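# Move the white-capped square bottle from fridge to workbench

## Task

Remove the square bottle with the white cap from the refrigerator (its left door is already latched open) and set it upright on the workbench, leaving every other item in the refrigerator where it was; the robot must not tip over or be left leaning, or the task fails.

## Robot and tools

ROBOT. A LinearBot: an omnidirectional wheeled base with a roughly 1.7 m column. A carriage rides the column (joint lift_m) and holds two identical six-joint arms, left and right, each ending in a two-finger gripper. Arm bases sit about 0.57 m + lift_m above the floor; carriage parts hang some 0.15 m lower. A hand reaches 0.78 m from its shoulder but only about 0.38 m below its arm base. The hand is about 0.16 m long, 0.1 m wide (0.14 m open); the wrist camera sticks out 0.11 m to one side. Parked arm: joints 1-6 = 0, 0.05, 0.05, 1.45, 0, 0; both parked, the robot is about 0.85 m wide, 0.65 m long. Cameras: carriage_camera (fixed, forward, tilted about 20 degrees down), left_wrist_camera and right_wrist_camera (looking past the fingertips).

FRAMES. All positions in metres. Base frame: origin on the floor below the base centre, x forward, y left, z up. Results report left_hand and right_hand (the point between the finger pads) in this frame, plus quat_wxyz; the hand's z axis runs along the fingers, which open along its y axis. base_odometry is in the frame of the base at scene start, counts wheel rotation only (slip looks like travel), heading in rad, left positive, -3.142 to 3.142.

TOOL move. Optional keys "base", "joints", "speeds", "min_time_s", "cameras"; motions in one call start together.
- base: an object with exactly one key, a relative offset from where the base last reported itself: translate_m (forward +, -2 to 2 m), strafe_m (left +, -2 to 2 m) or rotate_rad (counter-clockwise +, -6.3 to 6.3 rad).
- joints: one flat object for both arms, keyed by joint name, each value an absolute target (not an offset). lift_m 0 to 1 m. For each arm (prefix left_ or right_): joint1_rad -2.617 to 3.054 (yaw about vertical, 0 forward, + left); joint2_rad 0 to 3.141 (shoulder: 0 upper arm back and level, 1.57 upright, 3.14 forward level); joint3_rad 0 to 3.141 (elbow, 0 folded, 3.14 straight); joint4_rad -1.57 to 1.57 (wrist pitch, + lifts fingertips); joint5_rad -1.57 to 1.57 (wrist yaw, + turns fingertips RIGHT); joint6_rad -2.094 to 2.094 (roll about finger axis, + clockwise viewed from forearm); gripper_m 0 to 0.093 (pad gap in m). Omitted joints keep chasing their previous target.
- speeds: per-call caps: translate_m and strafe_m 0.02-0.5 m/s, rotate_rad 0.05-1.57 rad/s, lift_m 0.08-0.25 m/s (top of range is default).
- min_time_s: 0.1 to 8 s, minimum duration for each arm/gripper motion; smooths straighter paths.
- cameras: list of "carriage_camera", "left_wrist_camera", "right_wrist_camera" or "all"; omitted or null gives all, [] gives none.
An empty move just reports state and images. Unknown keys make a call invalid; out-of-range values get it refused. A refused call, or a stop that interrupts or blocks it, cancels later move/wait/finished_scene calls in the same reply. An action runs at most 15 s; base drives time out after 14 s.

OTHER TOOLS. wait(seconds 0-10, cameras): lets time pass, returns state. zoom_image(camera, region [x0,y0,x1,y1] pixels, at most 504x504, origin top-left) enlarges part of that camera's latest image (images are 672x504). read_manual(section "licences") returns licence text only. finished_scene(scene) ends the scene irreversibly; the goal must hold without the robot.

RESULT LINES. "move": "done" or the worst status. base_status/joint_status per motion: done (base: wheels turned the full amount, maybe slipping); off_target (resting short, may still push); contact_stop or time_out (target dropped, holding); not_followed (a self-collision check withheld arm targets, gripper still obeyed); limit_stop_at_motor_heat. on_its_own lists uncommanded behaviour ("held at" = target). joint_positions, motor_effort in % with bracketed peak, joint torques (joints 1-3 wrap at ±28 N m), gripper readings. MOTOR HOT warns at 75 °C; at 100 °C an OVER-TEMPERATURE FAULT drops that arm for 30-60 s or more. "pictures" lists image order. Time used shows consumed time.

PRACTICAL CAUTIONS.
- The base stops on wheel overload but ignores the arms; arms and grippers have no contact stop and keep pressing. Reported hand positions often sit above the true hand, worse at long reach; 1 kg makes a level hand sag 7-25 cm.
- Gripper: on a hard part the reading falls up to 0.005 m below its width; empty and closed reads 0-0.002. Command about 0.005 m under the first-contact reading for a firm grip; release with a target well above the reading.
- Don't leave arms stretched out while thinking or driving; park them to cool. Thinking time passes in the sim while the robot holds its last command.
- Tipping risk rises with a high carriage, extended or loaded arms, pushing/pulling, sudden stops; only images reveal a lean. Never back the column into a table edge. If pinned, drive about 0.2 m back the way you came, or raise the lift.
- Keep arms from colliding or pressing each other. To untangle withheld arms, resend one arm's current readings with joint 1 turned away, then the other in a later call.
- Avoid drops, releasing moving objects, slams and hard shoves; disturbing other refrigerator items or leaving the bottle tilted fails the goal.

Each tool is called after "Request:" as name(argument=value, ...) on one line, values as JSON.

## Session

Request:
move(cameras=["carriage_camera"])

Scene clock: 0.00 s.
Joint torques (N m): no reading
base_odometry: x=+0.000 y=+0.000 heading=+0.000
base_status: not commanded
joint_positions: lift_m=+0.300 left_joint1_rad=-0.007 left_joint2_rad=+0.050 left_joint3_rad=+0.032 left_joint4_rad=+1.420 left_joint5_rad=+0.044 left_joint6_rad=+0.030 left_gripper_m=+0.09396 right_joint1_rad=+0.008 right_joint2_rad=+0.053 right_joint3_rad=+0.060 right_joint4_rad=+1.485 right_joint5_rad=+0.002 right_joint6_rad=-0.014 right_gripper_m=+0.09396
joint_status: not commanded
motor_effort: lift_m=+24 drive_wheels=-1
left_hand: x=+0.2762 y=+0.2938 z=+1.2770 quat_wxyz=(+0.996, +0.024, +0.083, +0.010) (m; base frame)
right_hand: x=+0.2532 y=-0.3019 z=+1.2865 quat_wxyz=(+0.999, +0.001, +0.040, -0.003) (m; base frame)
pictures: carriage_camera
camera_calibration:
carriage_camera: T_world_to_cam=[[0.0454457, -0.998547, 0.0289474, -0.039313], [-0.353787, -0.0431872, -0.934329, 1.22887], [0.934221, 0.03222, -0.355235, 0.336645], [0, 0, 0, 1]] pos_world=[0.122044, 0.00296896, 1.2689]

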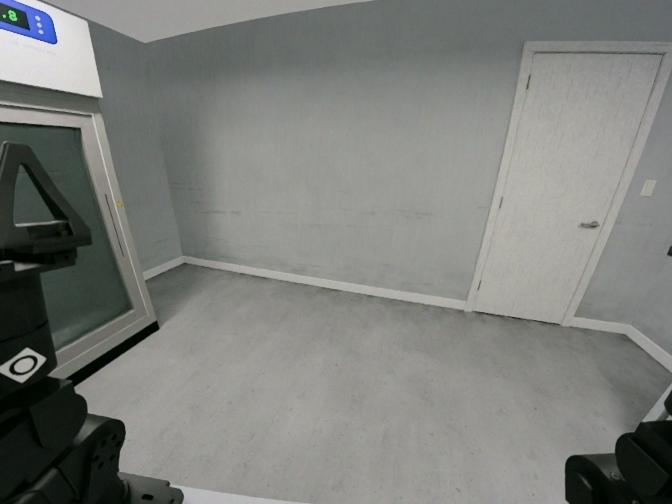

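Request:
move(base={"rotate_rad": 1.39}, joints={"lift_m": 0.5}, cameras=["carriage_camera"])

Request:
zoom_image(camera="carriage_camera", region=[300, 130, 460, 250])

Scene clock: 26.00 s.
Joint torques (N m): left_arm=[0.34 3.75 4.98 0.03 -0.07 0] | right_arm=[0.05 3.33 6.04 -0.3 -0.02 -0.16]
move: done
base_odometry: x=+0.000 y=+0.000 heading=+1.390
base_status: done
joint_positions: lift_m=+0.500 left_joint1_rad=-0.007 left_joint2_rad=+0.050 left_joint3_rad=+0.032 left_joint4_rad=+1.420 left_joint5_rad=+0.044 left_joint6_rad=+0.030 left_gripper_m=+0.09397 right_joint1_rad=+0.008 right_joint2_rad=+0.053 right_joint3_rad=+0.060 right_joint4_rad=+1.484 right_joint5_rad=+0.002 right_joint6_rad=-0.014 right_gripper_m=+0.09397
joint_status: all done
motor_effort: lift_m=+26(32) drive_wheels=+7(13)
left_hand: x=+0.2764 y=+0.2938 z=+1.4767 quat_wxyz=(+0.996, +0.024, +0.084, +0.010) (m; base frame)
right_hand: x=+0.2534 y=-0.3019 z=+1.4863 quat_wxyz=(+0.999, +0.001, +0.040, -0.003) (m; base frame)
pictures: carriage_camera
camera_calibration:
carriage_camera: T_world_to_cam=[[0.0454457, -0.998547, 0.0289474, -0.0450974], [-0.353787, -0.0431872, -0.934329, 1.41557], [0.934221, 0.03222, -0.355235, 0.407629], [0, 0, 0, 1]] pos_world=[0.122044, 0.00296896, 1.46872]

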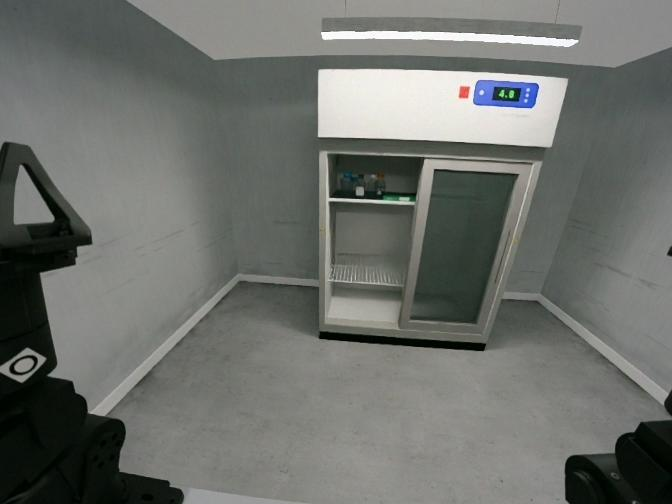

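Scaled by 3.150 from the camera's 672x504 image, which has a finer 960x720 frame.

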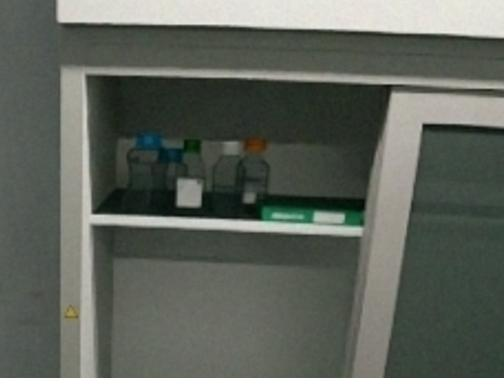

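Request:
move(base={"rotate_rad": -0.035}, joints={"lift_m": 0.6, "left_joint1_rad": 0.0, "left_joint2_rad": 1.188, "left_joint3_rad": 0.714, "left_joint4_rad": 0.334, "left_joint5_rad": 0.0, "left_joint6_rad": 0.0, "left_gripper_m": 0.068}, cameras=[])

Request:
move(base={"strafe_m": -0.45}, cameras=[])

Request:
move(base={"translate_m": 1.05}, cameras=["carriage_camera", "left_wrist_camera"])

Request:
zoom_image(camera="carriage_camera", region=[140, 120, 400, 315])

Scene clock: 51.53 s.
Joint torques (N m): left_arm=[0.72 -4.16 8.77 2.21 -0.12 -0.12] | right_arm=[0.06 3.33 6.04 -0.3 -0.02 -0.16]
move: done
base_odometry: x=+0.000 y=+0.000 heading=+1.355
base_status: done
joint_positions: lift_m=+0.600 left_joint1_rad=-0.005 left_joint2_rad=+1.184 left_joint3_rad=+0.682 left_joint4_rad=+0.345 left_joint5_rad=+0.009 left_joint6_rad=+0.012 left_gripper_m=+0.06813 right_joint1_rad=+0.008 right_joint2_rad=+0.053 right_joint3_rad=+0.060 right_joint4_rad=+1.484 right_joint5_rad=+0.002 right_joint6_rad=-0.014 right_gripper_m=+0.09397
joint_status: all done
motor_effort: lift_m=+25(32) drive_wheels=+2(6)
left_hand: x=+0.6398 y=+0.2983 z=+1.4065 quat_wxyz=(+0.650, +0.009, +0.760, -0.001) (m; base frame)
right_hand: x=+0.2533 y=-0.3019 z=+1.5864 quat_wxyz=(+0.999, +0.001, +0.040, -0.003) (m; base frame)
pictures: none
No camera images: "cameras" was empty.

Scene clock: 54.50 s.
Joint torques (N m): left_arm=[0.69 -4.21 8.8 2.21 -0.1 -0.11] | right_arm=[0.01 3.34 6.02 -0.3 -0.03 -0.15]
move: done
base_odometry: x=+0.440 y=-0.096 heading=+1.355
base_status: done
joint_positions: lift_m=+0.600 left_joint1_rad=-0.004 left_joint2_rad=+1.184 left_joint3_rad=+0.682 left_joint4_rad=+0.342 left_joint5_rad=+0.006 left_joint6_rad=+0.011 left_gripper_m=+0.06813 right_joint1_rad=+0.009 right_joint2_rad=+0.053 right_joint3_rad=+0.060 right_joint4_rad=+1.484 right_joint5_rad=+0.002 right_joint6_rad=-0.014 right_gripper_m=+0.09397
joint_status: not commanded
motor_effort: lift_m=+25(25) drive_wheels=-5(16)
left_hand: x=+0.6397 y=+0.2991 z=+1.4059 quat_wxyz=(+0.648, +0.008, +0.761, +0.000) (m; base frame)
right_hand: x=+0.2533 y=-0.3019 z=+1.5864 quat_wxyz=(+0.999, +0.001, +0.040, -0.003) (m; base frame)
pictures: none
No camera images: "cameras" was empty.

Scene clock: 58.90 s.
Joint torques (N m): left_arm=[0.69 -4.23 8.84 2.2 -0.11 -0.12] | right_arm=[0.01 3.36 6.04 -0.31 -0.02 -0.16]
move: done
base_odometry: x=+0.665 y=+0.930 heading=+1.355
base_status: done
joint_positions: lift_m=+0.600 left_joint1_rad=-0.004 left_joint2_rad=+1.184 left_joint3_rad=+0.682 left_joint4_rad=+0.341 left_joint5_rad=+0.006 left_joint6_rad=+0.011 left_gripper_m=+0.06813 right_joint1_rad=+0.009 right_joint2_rad=+0.053 right_joint3_rad=+0.060 right_joint4_rad=+1.485 right_joint5_rad=+0.002 right_joint6_rad=-0.014 right_gripper_m=+0.09397
joint_status: not commanded
motor_effort: lift_m=+25(25) drive_wheels=-6(16)
left_hand: x=+0.6397 y=+0.2991 z=+1.4055 quat_wxyz=(+0.648, +0.008, +0.762, +0.000) (m; base frame)
right_hand: x=+0.2532 y=-0.3019 z=+1.5864 quat_wxyz=(+0.999, +0.001, +0.040, -0.003) (m; base frame)
pictures: carriage_camera, left_wrist_camera
camera_calibration:
carriage_camera: T_world_to_cam=[[0.0454457, -0.998547, 0.0289474, -0.0479931], [-0.353787, -0.0431872, -0.934329, 1.50904], [0.934221, 0.03222, -0.355235, 0.443165], [0, 0, 0, 1]] pos_world=[0.122044, 0.00296896, 1.56875]
left_wrist_camera: T_world_to_cam=[[-0.00149412, -0.999782, 0.0208198, 0.269464], [-0.726563, -0.0132199, -0.686972, 1.43366], [0.687098, -0.0161533, -0.726385, 0.709549], [0, 0, 0, 1]] pos_world=[0.554516, 0.29982, 1.49468]

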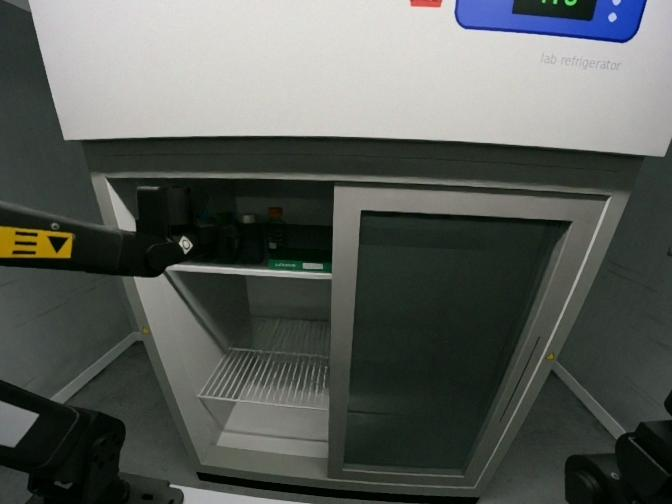

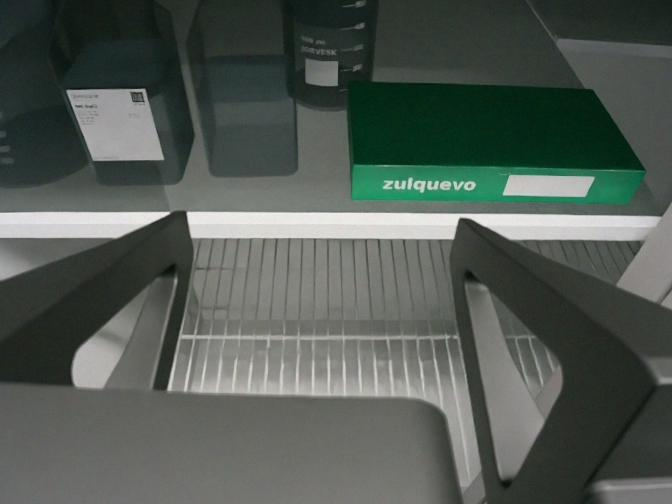

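Scaled by 1.938 from the camera's 672x504 image, which has a finer 960x720 frame.

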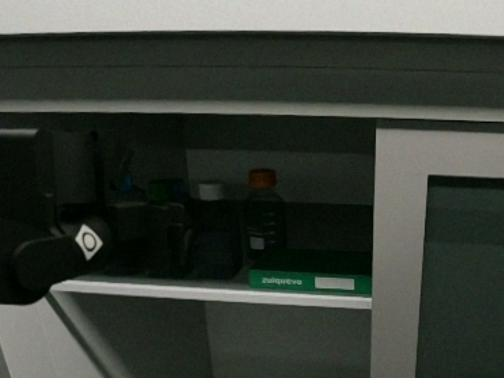

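Request:
move(base={"strafe_m": 0.062}, joints={"lift_m": 0.555}, speeds={"strafe_m": 0.15}, cameras=[])

Request:
move(base={"translate_m": 0.055}, speeds={"translate_m": 0.15}, cameras=["left_wrist_camera"])

Request:
move(joints={"left_joint1_rad": 0.005, "left_joint2_rad": 1.93, "left_joint3_rad": 1.45, "left_joint4_rad": 0.385, "left_joint5_rad": 0.0, "left_joint6_rad": 0.0}, min_time_s=1.5, cameras=["left_wrist_camera"])

Scene clock: 98.93 s.
Joint torques (N m): left_arm=[0.44 -4.44 7.75 2.35 -0.09 -0.11] | right_arm=[0.05 3.34 6.05 -0.31 -0.03 -0.16]
move: done
base_odometry: x=+0.604 y=+0.943 heading=+1.355
base_status: done
joint_positions: lift_m=+0.555 left_joint1_rad=-0.001 left_joint2_rad=+1.187 left_joint3_rad=+0.696 left_joint4_rad=+0.330 left_joint5_rad=+0.005 left_joint6_rad=+0.011 left_gripper_m=+0.06813 right_joint1_rad=+0.008 right_joint2_rad=+0.053 right_joint3_rad=+0.060 right_joint4_rad=+1.485 right_joint5_rad=+0.002 right_joint6_rad=-0.014 right_gripper_m=+0.09397
joint_status: all done
motor_effort: lift_m=+22(22) drive_wheels=-4(12)
left_hand: x=+0.6410 y=+0.3003 z=+1.3638 quat_wxyz=(+0.648, +0.006, +0.762, +0.001) (m; base frame)
right_hand: x=+0.2532 y=-0.3019 z=+1.5418 quat_wxyz=(+0.999, +0.001, +0.040, -0.003) (m; base frame)
pictures: none
No camera images: "cameras" was empty.

Scene clock: 100.17 s.
Joint torques (N m): left_arm=[0.49 -4.48 7.79 2.35 -0.09 -0.11] | right_arm=[0.08 3.34 6.05 -0.29 -0.02 -0.15]
move: done
base_odometry: x=+0.616 y=+0.997 heading=+1.355
base_status: done
joint_positions: lift_m=+0.555 left_joint1_rad=-0.001 left_joint2_rad=+1.187 left_joint3_rad=+0.696 left_joint4_rad=+0.330 left_joint5_rad=+0.005 left_joint6_rad=+0.011 left_gripper_m=+0.06813 right_joint1_rad=+0.008 right_joint2_rad=+0.053 right_joint3_rad=+0.060 right_joint4_rad=+1.483 right_joint5_rad=+0.002 right_joint6_rad=-0.014 right_gripper_m=+0.09397
joint_status: not commanded
motor_effort: lift_m=+22(22) drive_wheels=-4(12)
left_hand: x=+0.6410 y=+0.3003 z=+1.3638 quat_wxyz=(+0.648, +0.006, +0.762, +0.001) (m; base frame)
right_hand: x=+0.2537 y=-0.3019 z=+1.5418 quat_wxyz=(+0.999, +0.001, +0.041, -0.003) (m; base frame)
pictures: left_wrist_camera
camera_calibration:
left_wrist_camera: T_world_to_cam=[[0.00236926, -0.999778, 0.02095, 0.268871], [-0.72677, -0.0161117, -0.686691, 1.40657], [0.686876, -0.0135989, -0.726647, 0.67806], [0, 0, 0, 1]] pos_world=[0.555876, 0.300695, 1.45296]

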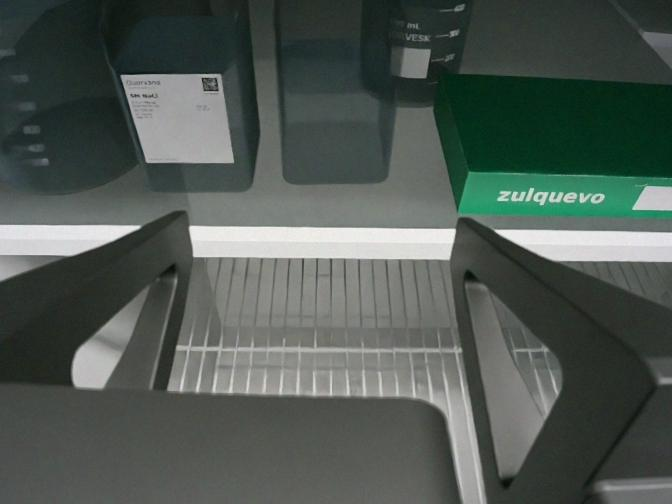

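Scene clock: 101.97 s.
Joint torques (N m): left_arm=[0.73 -10.52 8.75 2.47 -0.09 -0.11] | right_arm=[0.05 3.34 6.04 -0.28 -0.02 -0.16]
move: done
base_odometry: x=+0.616 y=+0.997 heading=+1.355
base_status: not commanded
joint_positions: lift_m=+0.555 left_joint1_rad=+0.000 left_joint2_rad=+1.919 left_joint3_rad=+1.419 left_joint4_rad=+0.373 left_joint5_rad=+0.005 left_joint6_rad=+0.011 left_gripper_m=+0.06813 right_joint1_rad=+0.008 right_joint2_rad=+0.053 right_joint3_rad=+0.060 right_joint4_rad=+1.483 right_joint5_rad=+0.002 right_joint6_rad=-0.014 right_gripper_m=+0.09397
joint_status: all done
motor_effort: lift_m=+22(22) drive_wheels=-1(6)
left_hand: x=+0.8305 y=+0.3012 z=+1.3734 quat_wxyz=(+0.661, +0.005, +0.751, +0.002) (m; base frame)
right_hand: x=+0.2537 y=-0.3019 z=+1.5418 quat_wxyz=(+0.999, +0.001, +0.041, -0.003) (m; base frame)
pictures: left_wrist_camera
camera_calibration:
left_wrist_camera: T_world_to_cam=[[0.00355482, -0.999772, 0.0210696, 0.267931], [-0.702739, -0.0174875, -0.711233, 1.56508], [0.711439, -0.0122781, -0.70264, 0.501124], [0, 0, 0, 1]] pos_world=[0.742371, 0.301392, 1.4596]

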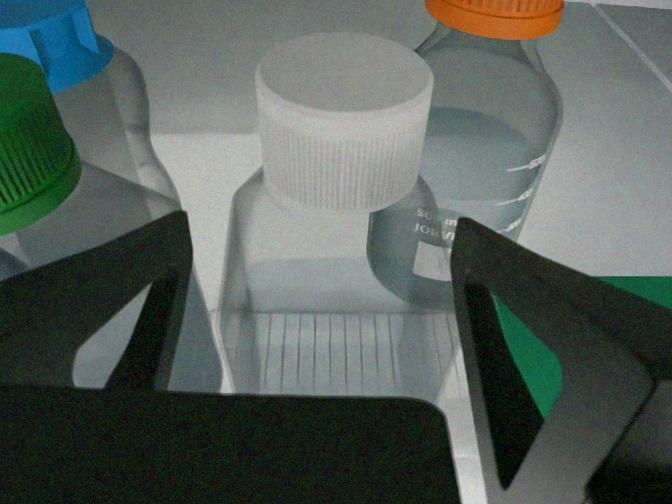

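Request:
move(joints={"lift_m": 0.58, "left_joint1_rad": -0.013, "left_joint2_rad": 2.10, "left_joint3_rad": 1.621, "left_joint4_rad": 0.385, "left_joint5_rad": 0.0, "left_joint6_rad": 0.0}, speeds={"lift_m": 0.08}, min_time_s=1.5, cameras=["left_wrist_camera"])

Request:
move(joints={"left_gripper_m": 0.036}, min_time_s=1.5, cameras=["left_wrist_camera"])

Scene clock: 151.87 s.
Joint torques (N m): left_arm=[-0.18 -11.75 8.8 2.32 -0.09 -0.11] | right_arm=[0.08 3.33 6.05 -0.29 -0.02 -0.15]
move: done
base_odometry: x=+0.616 y=+0.997 heading=+1.355
base_status: not commanded
joint_positions: lift_m=+0.580 left_joint1_rad=-0.007 left_joint2_rad=+2.086 left_joint3_rad=+1.590 left_joint4_rad=+0.383 left_joint5_rad=+0.005 left_joint6_rad=+0.011 left_gripper_m=+0.06813 right_joint1_rad=+0.008 right_joint2_rad=+0.053 right_joint3_rad=+0.060 right_joint4_rad=+1.483 right_joint5_rad=+0.002 right_joint6_rad=-0.014 right_gripper_m=+0.09397
joint_status: all done
motor_effort: lift_m=+26(31) drive_wheels=+5(7)
left_hand: x=+0.8712 y=+0.2963 z=+1.3835 quat_wxyz=(+0.666, +0.008, +0.746, -0.001) (m; base frame)
right_hand: x=+0.2537 y=-0.3019 z=+1.5663 quat_wxyz=(+0.999, +0.001, +0.041, -0.003) (m; base frame)
pictures: left_wrist_camera
camera_calibration:
left_wrist_camera: T_world_to_cam=[[-0.00435456, -0.999768, 0.0211093, 0.269556], [-0.693293, -0.0121942, -0.720552, 1.6039], [0.720642, -0.0177727, -0.693079, 0.459607], [0, 0, 0, 1]] pos_world=[0.781936, 0.29722, 1.46855]

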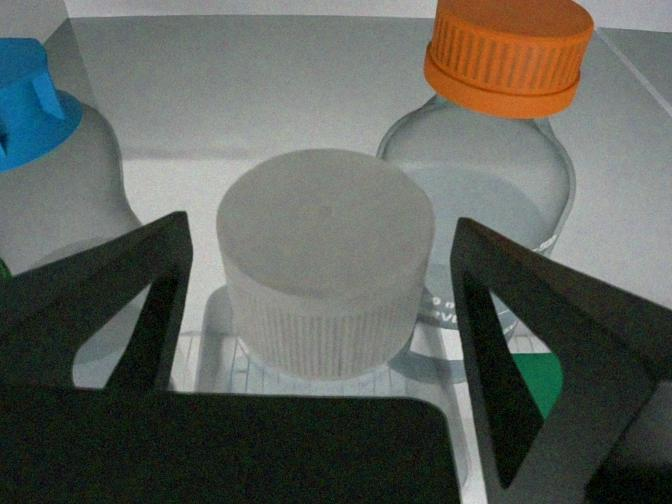

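Scene clock: 153.67 s.
Joint torques (N m): left_arm=[-0.21 -11.73 8.69 2.32 -0.07 0.04] | right_arm=[0.06 3.33 6.05 -0.29 -0.02 -0.16]
move: off_target
base_odometry: x=+0.616 y=+0.997 heading=+1.355
base_status: not commanded
joint_positions: lift_m=+0.580 left_joint1_rad=-0.007 left_joint2_rad=+2.086 left_joint3_rad=+1.591 left_joint4_rad=+0.384 left_joint5_rad=+0.003 left_joint6_rad=-0.003 left_gripper_m=+0.04397 right_joint1_rad=+0.008 right_joint2_rad=+0.053 right_joint3_rad=+0.060 right_joint4_rad=+1.483 right_joint5_rad=+0.002 right_joint6_rad=-0.014 right_gripper_m=+0.09397
joint_status: left_gripper_m off_target (ended at +0.04399, target +0.03600)
motor_effort: lift_m=+26(26) drive_wheels=+7(7)
left_hand: x=+0.8714 y=+0.2966 z=+1.3843 quat_wxyz=(+0.667, +0.003, +0.745, -0.005) (m; base frame)
right_hand: x=+0.2537 y=-0.3019 z=+1.5663 quat_wxyz=(+0.999, +0.001, +0.041, -0.003) (m; base frame)
pictures: left_wrist_camera
camera_calibration:
left_wrist_camera: T_world_to_cam=[[-0.00135506, -0.999401, 0.034588, 0.248418], [-0.691697, -0.0240423, -0.721788, 1.60844], [0.722187, -0.0249025, -0.69125, 0.458329], [0, 0, 0, 1]] pos_world=[0.78189, 0.298353, 1.46918]

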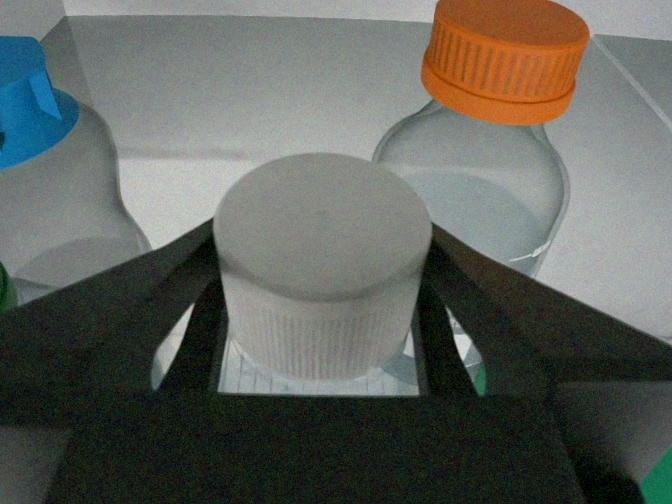

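Request:
move(joints={"lift_m": 0.61, "left_joint4_rad": 0.512}, speeds={"lift_m": 0.08}, min_time_s=0.6, cameras=["left_wrist_camera"])

Scene clock: 162.67 s.
Joint torques (N m): left_arm=[-0.18 -14.72 8.65 3.56 -0.07 0.03] | right_arm=[0.06 3.33 6.05 -0.29 -0.02 -0.16]
move: off_target
base_odometry: x=+0.616 y=+0.997 heading=+1.355
base_status: not commanded
joint_positions: lift_m=+0.610 left_joint1_rad=-0.007 left_joint2_rad=+2.118 left_joint3_rad=+1.591 left_joint4_rad=+0.406 left_joint5_rad=+0.004 left_joint6_rad=-0.003 left_gripper_m=+0.04315 right_joint1_rad=+0.008 right_joint2_rad=+0.053 right_joint3_rad=+0.060 right_joint4_rad=+1.483 right_joint5_rad=+0.002 right_joint6_rad=-0.014 right_gripper_m=+0.09397
joint_status: left_joint4_rad off_target (ended at +0.406, target +0.512); the others done
motor_effort: lift_m=+26(31) drive_wheels=+1(7)
left_hand: x=+0.8762 y=+0.2965 z=+1.3997 quat_wxyz=(+0.663, +0.003, +0.749, -0.005) (m; base frame)
right_hand: x=+0.2536 y=-0.3019 z=+1.5962 quat_wxyz=(+0.999, +0.001, +0.040, -0.003) (m; base frame)
pictures: left_wrist_camera
camera_calibration:
left_wrist_camera: T_world_to_cam=[[-0.00137754, -0.999401, 0.0345723, 0.247836], [-0.699104, -0.0237575, -0.714626, 1.61921], [0.715019, -0.0251541, -0.698652, 0.482137], [0, 0, 0, 1]] pos_world=[0.787601, 0.298284, 1.48541]

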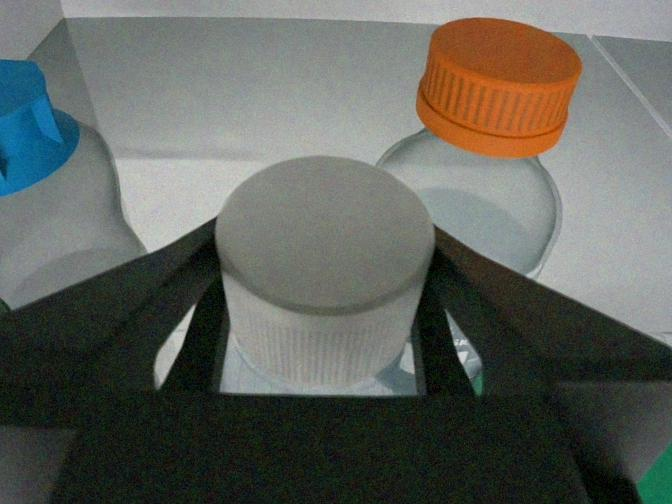

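Request:
move(base={"translate_m": -0.55}, speeds={"translate_m": 0.25}, cameras=["carriage_camera"])

Request:
move(base={"rotate_rad": 3.1416}, joints={"lift_m": 0.36, "left_joint1_rad": 0.0, "left_joint2_rad": 1.36, "left_joint3_rad": 0.843, "left_joint4_rad": 0.5}, speeds={"rotate_rad": 0.9, "lift_m": 0.12}, min_time_s=3, cameras=["carriage_camera", "left_wrist_camera"])

Request:
zoom_image(camera="left_wrist_camera", region=[200, 140, 450, 400])

Scene clock: 196.63 s.
Joint torques (N m): left_arm=[-0.17 -14.71 8.66 3.47 -0.07 0.03] | right_arm=[0.05 3.33 6.05 -0.29 -0.02 -0.16]
move: done
base_odometry: x=+0.498 y=+0.460 heading=+1.355
base_status: done
joint_positions: lift_m=+0.610 left_joint1_rad=-0.007 left_joint2_rad=+2.119 left_joint3_rad=+1.591 left_joint4_rad=+0.412 left_joint5_rad=+0.004 left_joint6_rad=-0.003 left_gripper_m=+0.04307 right_joint1_rad=+0.008 right_joint2_rad=+0.053 right_joint3_rad=+0.060 right_joint4_rad=+1.483 right_joint5_rad=+0.002 right_joint6_rad=-0.014 right_gripper_m=+0.09397
joint_status: not commanded
motor_effort: lift_m=+26(26) drive_wheels=+3(14)
left_hand: x=+0.8765 y=+0.2965 z=+1.4004 quat_wxyz=(+0.665, +0.003, +0.747, -0.005) (m; base frame)
right_hand: x=+0.2536 y=-0.3019 z=+1.5962 quat_wxyz=(+0.999, +0.001, +0.040, -0.003) (m; base frame)
pictures: carriage_camera
camera_calibration:
carriage_camera: T_world_to_cam=[[0.0454457, -0.998547, 0.0289474, -0.0482791], [-0.353787, -0.0431872, -0.934329, 1.51827], [0.934221, 0.03222, -0.355235, 0.446674], [0, 0, 0, 1]] pos_world=[0.122044, 0.00296896, 1.57863]

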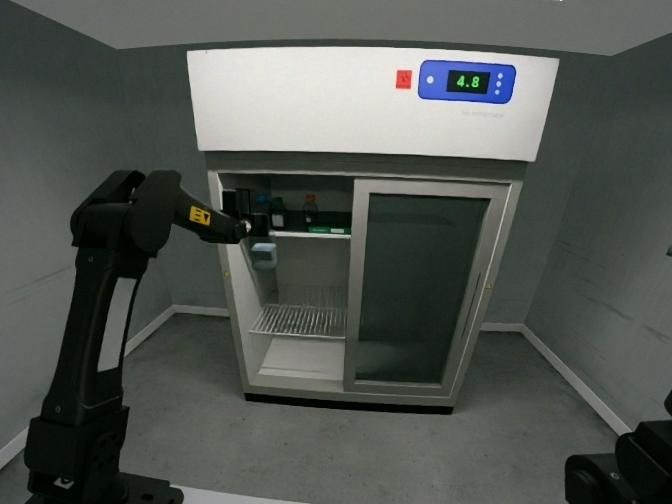

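Scene clock: 201.53 s.
Joint torques (N m): left_arm=[0.14 -10.92 6.76 3.39 -0.01 0.02] | right_arm=[0.05 3.34 6.04 -0.29 -0.02 -0.16]
move: off_target
base_odometry: x=+0.498 y=+0.460 heading=-1.787
base_status: done
joint_positions: lift_m=+0.360 left_joint1_rad=+0.002 left_joint2_rad=+1.412 left_joint3_rad=+0.837 left_joint4_rad=+0.406 left_joint5_rad=-0.003 left_joint6_rad=-0.003 left_gripper_m=+0.04247 right_joint1_rad=+0.008 right_joint2_rad=+0.053 right_joint3_rad=+0.060 right_joint4_rad=+1.484 right_joint5_rad=+0.002 right_joint6_rad=-0.014 right_gripper_m=+0.09398
joint_status: left_joint4_rad off_target (ended at +0.406, target +0.500); the others done
motor_effort: lift_m=+22(23) drive_wheels=+4(14)
left_hand: x=+0.6917 y=+0.3031 z=+1.1626 quat_wxyz=(+0.645, -0.003, +0.764, +0.001) (m; base frame)
right_hand: x=+0.2535 y=-0.3019 z=+1.3468 quat_wxyz=(+0.999, +0.001, +0.040, -0.003) (m; base frame)
pictures: carriage_camera, left_wrist_camera
camera_calibration:
carriage_camera: T_world_to_cam=[[0.0454457, -0.998547, 0.0289474, -0.041059], [-0.353787, -0.0431872, -0.934329, 1.28523], [0.934221, 0.03222, -0.355235, 0.358071], [0, 0, 0, 1]] pos_world=[0.122044, 0.00296896, 1.32921]
left_wrist_camera: T_world_to_cam=[[0.0157124, -0.999339, 0.0327973, 0.25264], [-0.731406, -0.0338529, -0.681102, 1.30744], [0.681762, -0.0132864, -0.731454, 0.506131], [0, 0, 0, 1]] pos_world=[0.607242, 0.303458, 1.25243]

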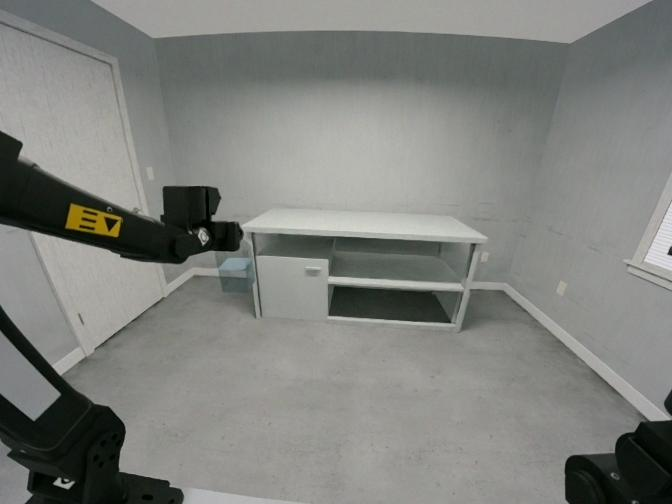

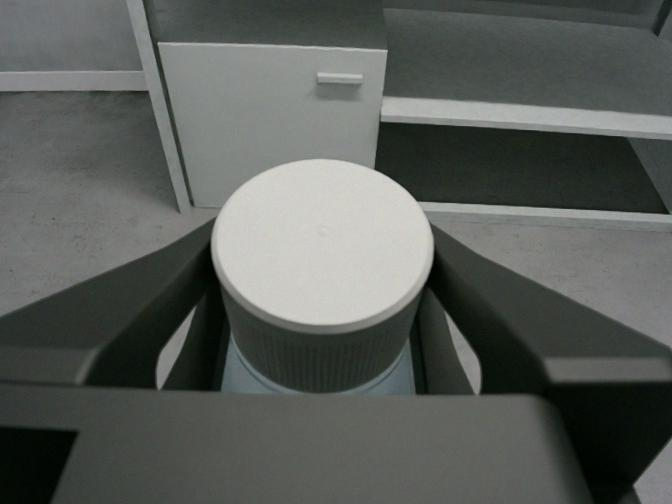

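Scaled by 1.938 from the camera's 672x504 image, which has a finer 960x720 frame.

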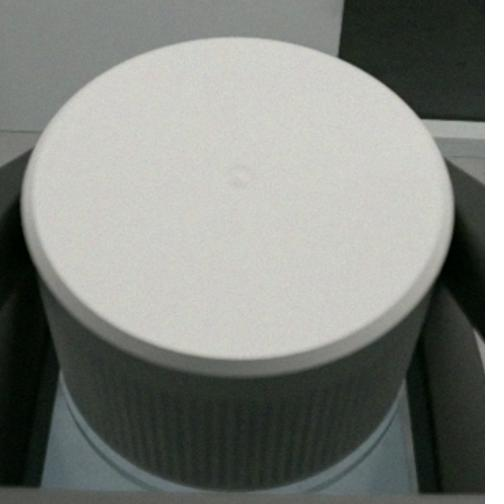

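Request:
move(base={"translate_m": 1.29}, joints={"lift_m": 0.335, "left_joint4_rad": 0.435}, speeds={"translate_m": 0.4, "lift_m": 0.1}, min_time_s=1.0, cameras=["carriage_camera", "left_wrist_camera"])

Request:
zoom_image(camera="left_wrist_camera", region=[200, 140, 450, 400])

Request:
zoom_image(camera="carriage_camera", region=[120, 160, 380, 354])

Scene clock: 243.17 s.
Joint torques (N m): left_arm=[0.13 -9.88 7.38 3.32 0 0.04] | right_arm=[0.06 3.36 6.06 -0.3 -0.02 -0.16]
move: off_target
base_odometry: x=+0.223 y=-0.801 heading=-1.786
base_status: done
joint_positions: lift_m=+0.335 left_joint1_rad=+0.002 left_joint2_rad=+1.401 left_joint3_rad=+0.830 left_joint4_rad=+0.349 left_joint5_rad=-0.003 left_joint6_rad=-0.003 left_gripper_m=+0.04245 right_joint1_rad=+0.008 right_joint2_rad=+0.053 right_joint3_rad=+0.060 right_joint4_rad=+1.484 right_joint5_rad=+0.002 right_joint6_rad=-0.014 right_gripper_m=+0.09398
joint_status: left_joint4_rad off_target (ended at +0.349, target +0.435); the others done
motor_effort: lift_m=+22(23) drive_wheels=-3(19)
left_hand: x=+0.6866 y=+0.3031 z=+1.1251 quat_wxyz=(+0.624, -0.003, +0.781, +0.001) (m; base frame)
right_hand: x=+0.2533 y=-0.3019 z=+1.3218 quat_wxyz=(+0.999, +0.001, +0.040, -0.003) (m; base frame)
pictures: carriage_camera, left_wrist_camera
camera_calibration:
carriage_camera: T_world_to_cam=[[0.0454457, -0.998547, 0.0289474, -0.0403348], [-0.353787, -0.0431872, -0.934329, 1.26185], [0.934221, 0.03222, -0.355235, 0.349183], [0, 0, 0, 1]] pos_world=[0.122044, 0.00296896, 1.30419]
left_wrist_camera: T_world_to_cam=[[0.0174558, -0.999335, 0.0320104, 0.25363], [-0.766965, -0.0339225, -0.640792, 1.25719], [0.641451, -0.0133654, -0.767047, 0.549907], [0, 0, 0, 1]] pos_world=[0.607055, 0.303458, 1.21928]

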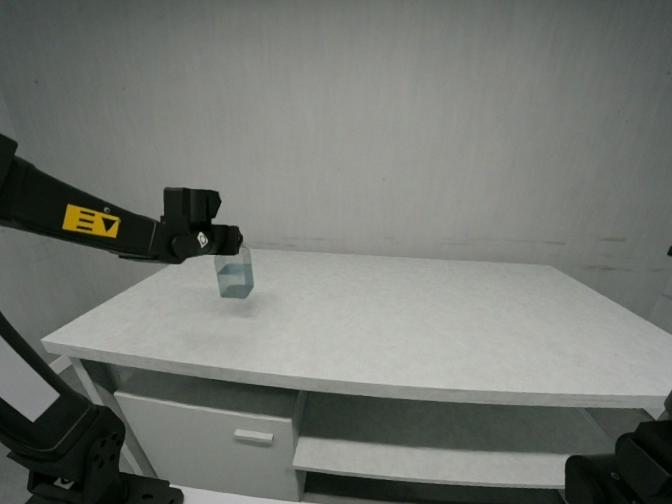

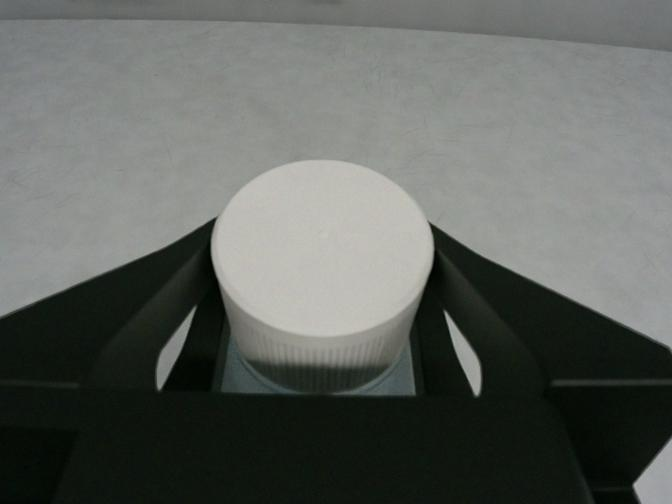

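Scaled by 1.938 from the camera's 672x504 image, which has a finer 960x720 frame.

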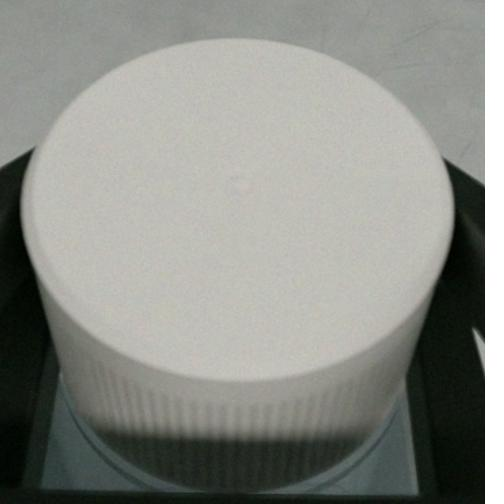

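Scaled by 1.938 from the camera's 672x504 image, which has a finer 960x720 frame.

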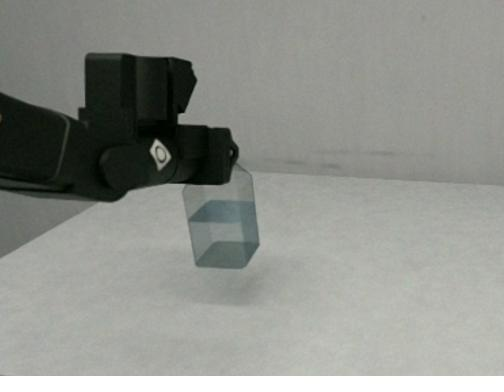

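Request:
move(joints={"lift_m": 0.25}, speeds={"lift_m": 0.1}, cameras=["carriage_camera"])

Request:
move(joints={"lift_m": 0.225}, speeds={"lift_m": 0.08}, cameras=["carriage_camera", "left_wrist_camera"])

Scene clock: 270.97 s.
Joint torques (N m): left_arm=[0.13 -9.66 7.41 3.33 -0.01 0.03] | right_arm=[0.08 3.33 6.04 -0.3 -0.02 -0.16]
move: done
base_odometry: x=+0.223 y=-0.801 heading=-1.786
base_status: not commanded
joint_positions: lift_m=+0.250 left_joint1_rad=+0.002 left_joint2_rad=+1.399 left_joint3_rad=+0.829 left_joint4_rad=+0.340 left_joint5_rad=-0.003 left_joint6_rad=-0.003 left_gripper_m=+0.04245 right_joint1_rad=+0.008 right_joint2_rad=+0.053 right_joint3_rad=+0.060 right_joint4_rad=+1.484 right_joint5_rad=+0.002 right_joint6_rad=-0.014 right_gripper_m=+0.09398
joint_status: all done
motor_effort: lift_m=+22(22) drive_wheels=-4(7)
left_hand: x=+0.6857 y=+0.3031 z=+1.0385 quat_wxyz=(+0.621, -0.003, +0.784, +0.001) (m; base frame)
right_hand: x=+0.2533 y=-0.3019 z=+1.2368 quat_wxyz=(+0.999, +0.001, +0.040, -0.003) (m; base frame)
pictures: carriage_camera
camera_calibration:
carriage_camera: T_world_to_cam=[[0.0454457, -0.998547, 0.0289474, -0.0378739], [-0.353787, -0.0431872, -0.934329, 1.18242], [0.934221, 0.03222, -0.355235, 0.318984], [0, 0, 0, 1]] pos_world=[0.122044, 0.00296896, 1.21918]

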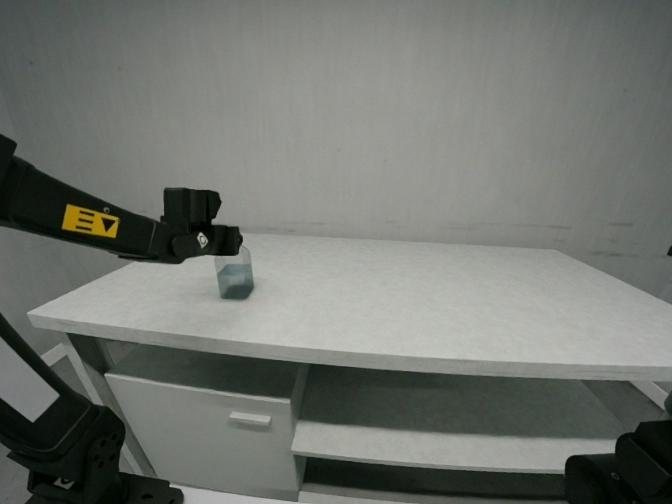

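Scene clock: 271.63 s.
Joint torques (N m): left_arm=[0.13 -8.99 7.46 2.88 -0.01 0.03] | right_arm=[0.05 3.36 6.11 -0.31 -0.02 -0.16]
move: done
base_odometry: x=+0.223 y=-0.801 heading=-1.786
base_status: not commanded
joint_positions: lift_m=+0.225 left_joint1_rad=+0.002 left_joint2_rad=+1.391 left_joint3_rad=+0.829 left_joint4_rad=+0.385 left_joint5_rad=-0.003 left_joint6_rad=-0.003 left_gripper_m=+0.04243 right_joint1_rad=+0.008 right_joint2_rad=+0.053 right_joint3_rad=+0.060 right_joint4_rad=+1.484 right_joint5_rad=+0.002 right_joint6_rad=-0.014 right_gripper_m=+0.09398
joint_status: all done
on_its_own: left_joint4_rad moved +0.044 toward your old target +0.435
motor_effort: lift_m=+22(22) drive_wheels=+4(8)
left_hand: x=+0.6869 y=+0.3032 z=+1.0275 quat_wxyz=(+0.641, -0.003, +0.767, +0.001) (m; base frame)
right_hand: x=+0.2533 y=-0.3019 z=+1.2118 quat_wxyz=(+0.999, +0.001, +0.040, -0.003) (m; base frame)
pictures: carriage_camera, left_wrist_camera
camera_calibration:
carriage_camera: T_world_to_cam=[[0.0454457, -0.998547, 0.0289474, -0.0371516], [-0.353787, -0.0431872, -0.934329, 1.15911], [0.934221, 0.03222, -0.355235, 0.31012], [0, 0, 0, 1]] pos_world=[0.122044, 0.00296896, 1.19423]
left_wrist_camera: T_world_to_cam=[[0.0163873, -0.999334, 0.0326025, 0.256939], [-0.737598, -0.0340964, -0.674379, 1.2093], [0.675041, -0.0129963, -0.737665, 0.421491], [0, 0, 0, 1]] pos_world=[0.603244, 0.303478, 1.11807]

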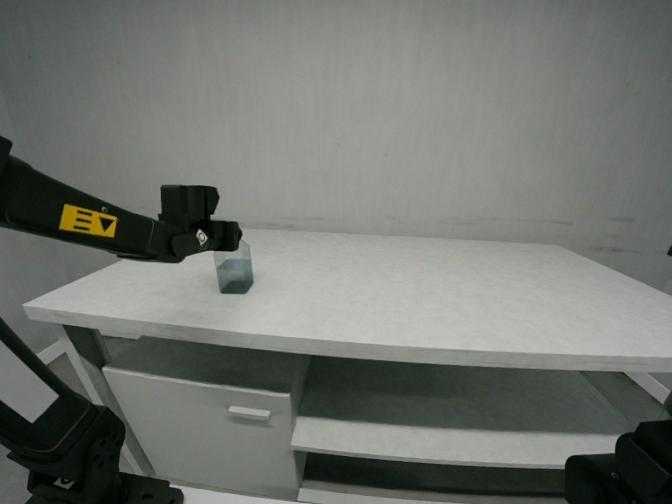

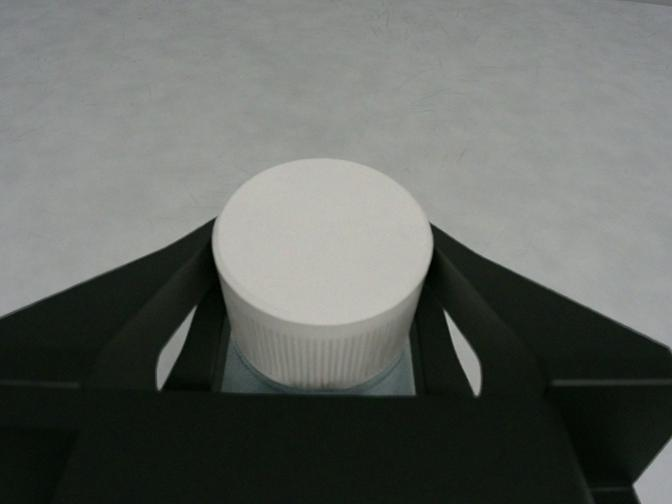

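Request:
move(joints={"lift_m": 0.212}, speeds={"lift_m": 0.08}, cameras=["carriage_camera"])

Scene clock: 278.00 s.
Joint torques (N m): left_arm=[0.12 -8.01 7.43 2.51 -0.01 0.03] | right_arm=[0.05 3.34 6.04 -0.3 -0.02 -0.15]
move: done
base_odometry: x=+0.223 y=-0.801 heading=-1.786
base_status: not commanded
joint_positions: lift_m=+0.212 left_joint1_rad=+0.002 left_joint2_rad=+1.381 left_joint3_rad=+0.829 left_joint4_rad=+0.417 left_joint5_rad=-0.003 left_joint6_rad=-0.003 left_gripper_m=+0.04233 right_joint1_rad=+0.008 right_joint2_rad=+0.053 right_joint3_rad=+0.060 right_joint4_rad=+1.484 right_joint5_rad=+0.002 right_joint6_rad=-0.014 right_gripper_m=+0.09398
joint_status: all done
motor_effort: lift_m=+21(23) drive_wheels=+6(8)
left_hand: x=+0.6867 y=+0.3032 z=+1.0269 quat_wxyz=(+0.658, -0.003, +0.753, +0.001) (m; base frame)
right_hand: x=+0.2533 y=-0.3019 z=+1.1989 quat_wxyz=(+0.999, +0.001, +0.040, -0.003) (m; base frame)
pictures: carriage_camera
camera_calibration:
carriage_camera: T_world_to_cam=[[0.0454457, -0.998547, 0.0289474, -0.0367775], [-0.353787, -0.0431872, -0.934329, 1.14703], [0.934221, 0.03222, -0.355235, 0.305529], [0, 0, 0, 1]] pos_world=[0.122044, 0.00296896, 1.18131]

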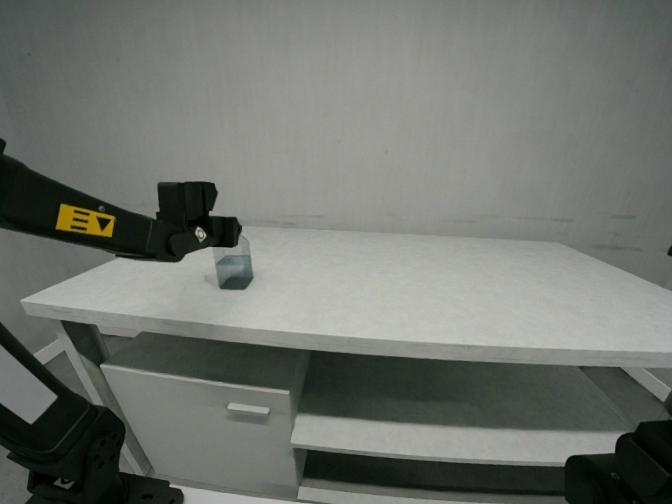

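Request:
zoom_image(camera="carriage_camera", region=[150, 170, 310, 330])

Scaled by 3.150 from the camera's 672x504 image, which has a finer 960x720 frame.

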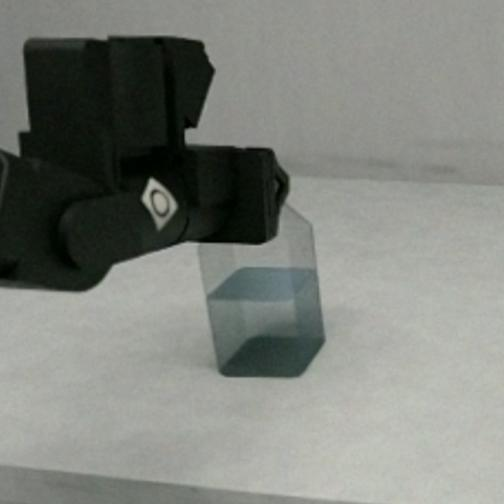

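Request:
move(joints={"lift_m": 0.204}, speeds={"lift_m": 0.08}, cameras=["left_wrist_camera"])

Scene clock: 305.97 s.
Joint torques (N m): left_arm=[0.12 -7.41 7.39 2.26 0 0.03] | right_arm=[0.05 3.34 6.06 -0.31 -0.02 -0.16]
move: done
base_odometry: x=+0.223 y=-0.801 heading=-1.786
base_status: not commanded
joint_positions: lift_m=+0.204 left_joint1_rad=+0.002 left_joint2_rad=+1.374 left_joint3_rad=+0.829 left_joint4_rad=+0.438 left_joint5_rad=-0.003 left_joint6_rad=-0.003 left_gripper_m=+0.04222 right_joint1_rad=+0.008 right_joint2_rad=+0.053 right_joint3_rad=+0.060 right_joint4_rad=+1.484 right_joint5_rad=+0.002 right_joint6_rad=-0.014 right_gripper_m=+0.09398
joint_status: all done
motor_effort: lift_m=+21(21) drive_wheels=+7(7)
left_hand: x=+0.6863 y=+0.3032 z=+1.0270 quat_wxyz=(+0.668, -0.003, +0.744, +0.001) (m; base frame)
right_hand: x=+0.2533 y=-0.3019 z=+1.1909 quat_wxyz=(+0.999, +0.001, +0.040, -0.003) (m; base frame)
pictures: left_wrist_camera
camera_calibration:
left_wrist_camera: T_world_to_cam=[[0.0140525, -0.999339, 0.0335388, 0.257606], [-0.688208, -0.0339996, -0.724716, 1.22628], [0.725377, -0.0128977, -0.688231, 0.336237], [0, 0, 0, 1]] pos_world=[0.596415, 0.303465, 1.11147]

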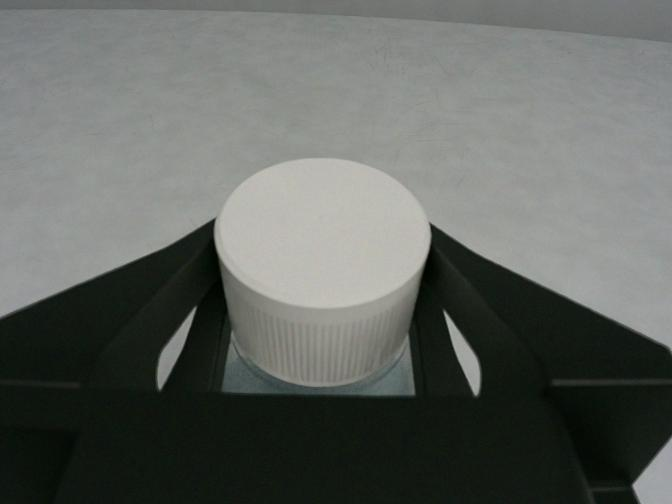

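Request:
move(joints={"left_gripper_m": 0.07}, min_time_s=2, cameras=["carriage_camera", "left_wrist_camera"])

Scene clock: 313.77 s.
Joint torques (N m): left_arm=[0.13 -7.38 7.46 2.25 0 0.03] | right_arm=[0.06 3.34 6.05 -0.3 -0.02 -0.15]
move: done
base_odometry: x=+0.223 y=-0.801 heading=-1.786
base_status: not commanded
joint_positions: lift_m=+0.204 left_joint1_rad=+0.002 left_joint2_rad=+1.374 left_joint3_rad=+0.829 left_joint4_rad=+0.439 left_joint5_rad=-0.004 left_joint6_rad=-0.003 left_gripper_m=+0.06989 right_joint1_rad=+0.008 right_joint2_rad=+0.053 right_joint3_rad=+0.060 right_joint4_rad=+1.484 right_joint5_rad=+0.002 right_joint6_rad=-0.014 right_gripper_m=+0.09398
joint_status: all done
motor_effort: lift_m=+21(21) drive_wheels=+6(8)
left_hand: x=+0.6863 y=+0.3032 z=+1.0272 quat_wxyz=(+0.668, -0.003, +0.744, +0.001) (m; base frame)
right_hand: x=+0.2533 y=-0.3019 z=+1.1909 quat_wxyz=(+0.999, +0.001, +0.040, -0.003) (m; base frame)
pictures: carriage_camera, left_wrist_camera
camera_calibration:
carriage_camera: T_world_to_cam=[[0.0454457, -0.998547, 0.0289474, -0.036546], [-0.353787, -0.0431872, -0.934329, 1.13956], [0.934221, 0.03222, -0.355235, 0.302689], [0, 0, 0, 1]] pos_world=[0.122044, 0.00296896, 1.17331]
left_wrist_camera: T_world_to_cam=[[0.0144059, -0.999335, 0.0335075, 0.257453], [-0.687642, -0.03423, -0.725242, 1.22665], [0.725907, -0.0125934, -0.687678, 0.335328], [0, 0, 0, 1]] pos_world=[0.59637, 0.303493, 1.11159]

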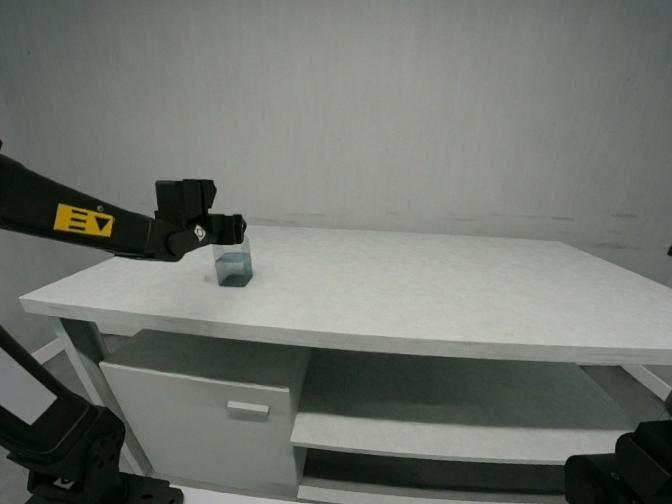

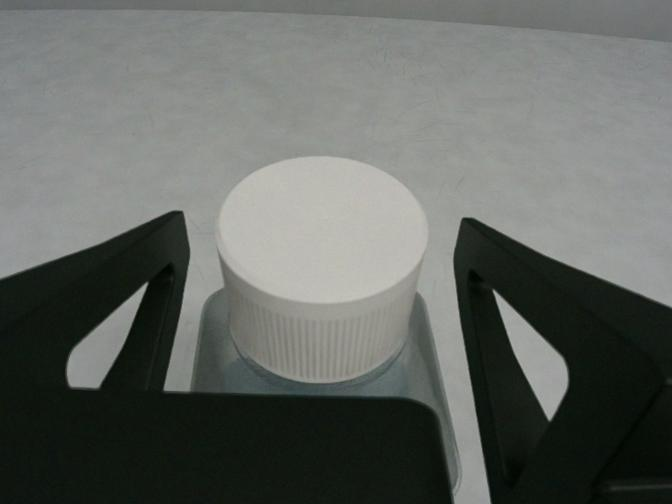

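Request:
move(base={"translate_m": -0.3}, speeds={"translate_m": 0.2}, cameras=["carriage_camera"])

Scene clock: 322.57 s.
Joint torques (N m): left_arm=[0.12 -7.35 7.32 2.26 0.01 0.03] | right_arm=[0.05 3.36 6.04 -0.3 -0.02 -0.15]
move: done
base_odometry: x=+0.287 y=-0.508 heading=-1.785
base_status: done
joint_positions: lift_m=+0.204 left_joint1_rad=+0.002 left_joint2_rad=+1.374 left_joint3_rad=+0.829 left_joint4_rad=+0.438 left_joint5_rad=-0.004 left_joint6_rad=-0.003 left_gripper_m=+0.06989 right_joint1_rad=+0.008 right_joint2_rad=+0.053 right_joint3_rad=+0.060 right_joint4_rad=+1.484 right_joint5_rad=+0.002 right_joint6_rad=-0.014 right_gripper_m=+0.09398
joint_status: not commanded
motor_effort: lift_m=+21(21) drive_wheels=-6(13)
left_hand: x=+0.6863 y=+0.3032 z=+1.0271 quat_wxyz=(+0.668, -0.003, +0.744, +0.001) (m; base frame)
right_hand: x=+0.2535 y=-0.3019 z=+1.1909 quat_wxyz=(+0.999, +0.001, +0.040, -0.003) (m; base frame)
pictures: carriage_camera
camera_calibration:
carriage_camera: T_world_to_cam=[[0.0454457, -0.998547, 0.0289474, -0.036546], [-0.353787, -0.0431872, -0.934329, 1.13956], [0.934221, 0.03222, -0.355235, 0.302689], [0, 0, 0, 1]] pos_world=[0.122044, 0.00296896, 1.17331]

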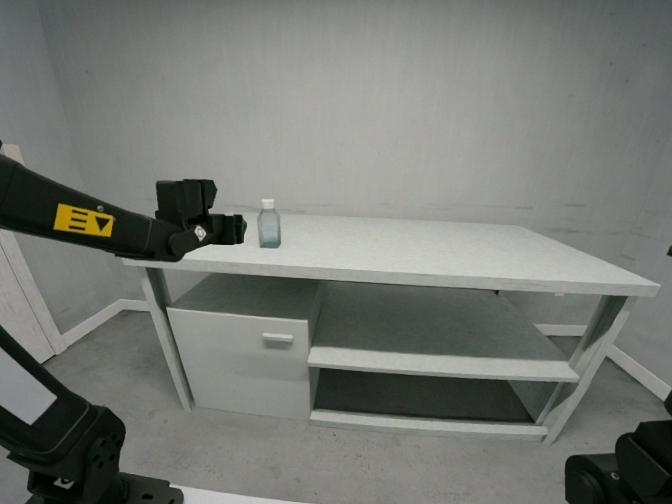

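The bottle is standing upright on the bench and the hand is clear of it.

Request:
finished_scene(scene=2)

The scene is finished: the task was done.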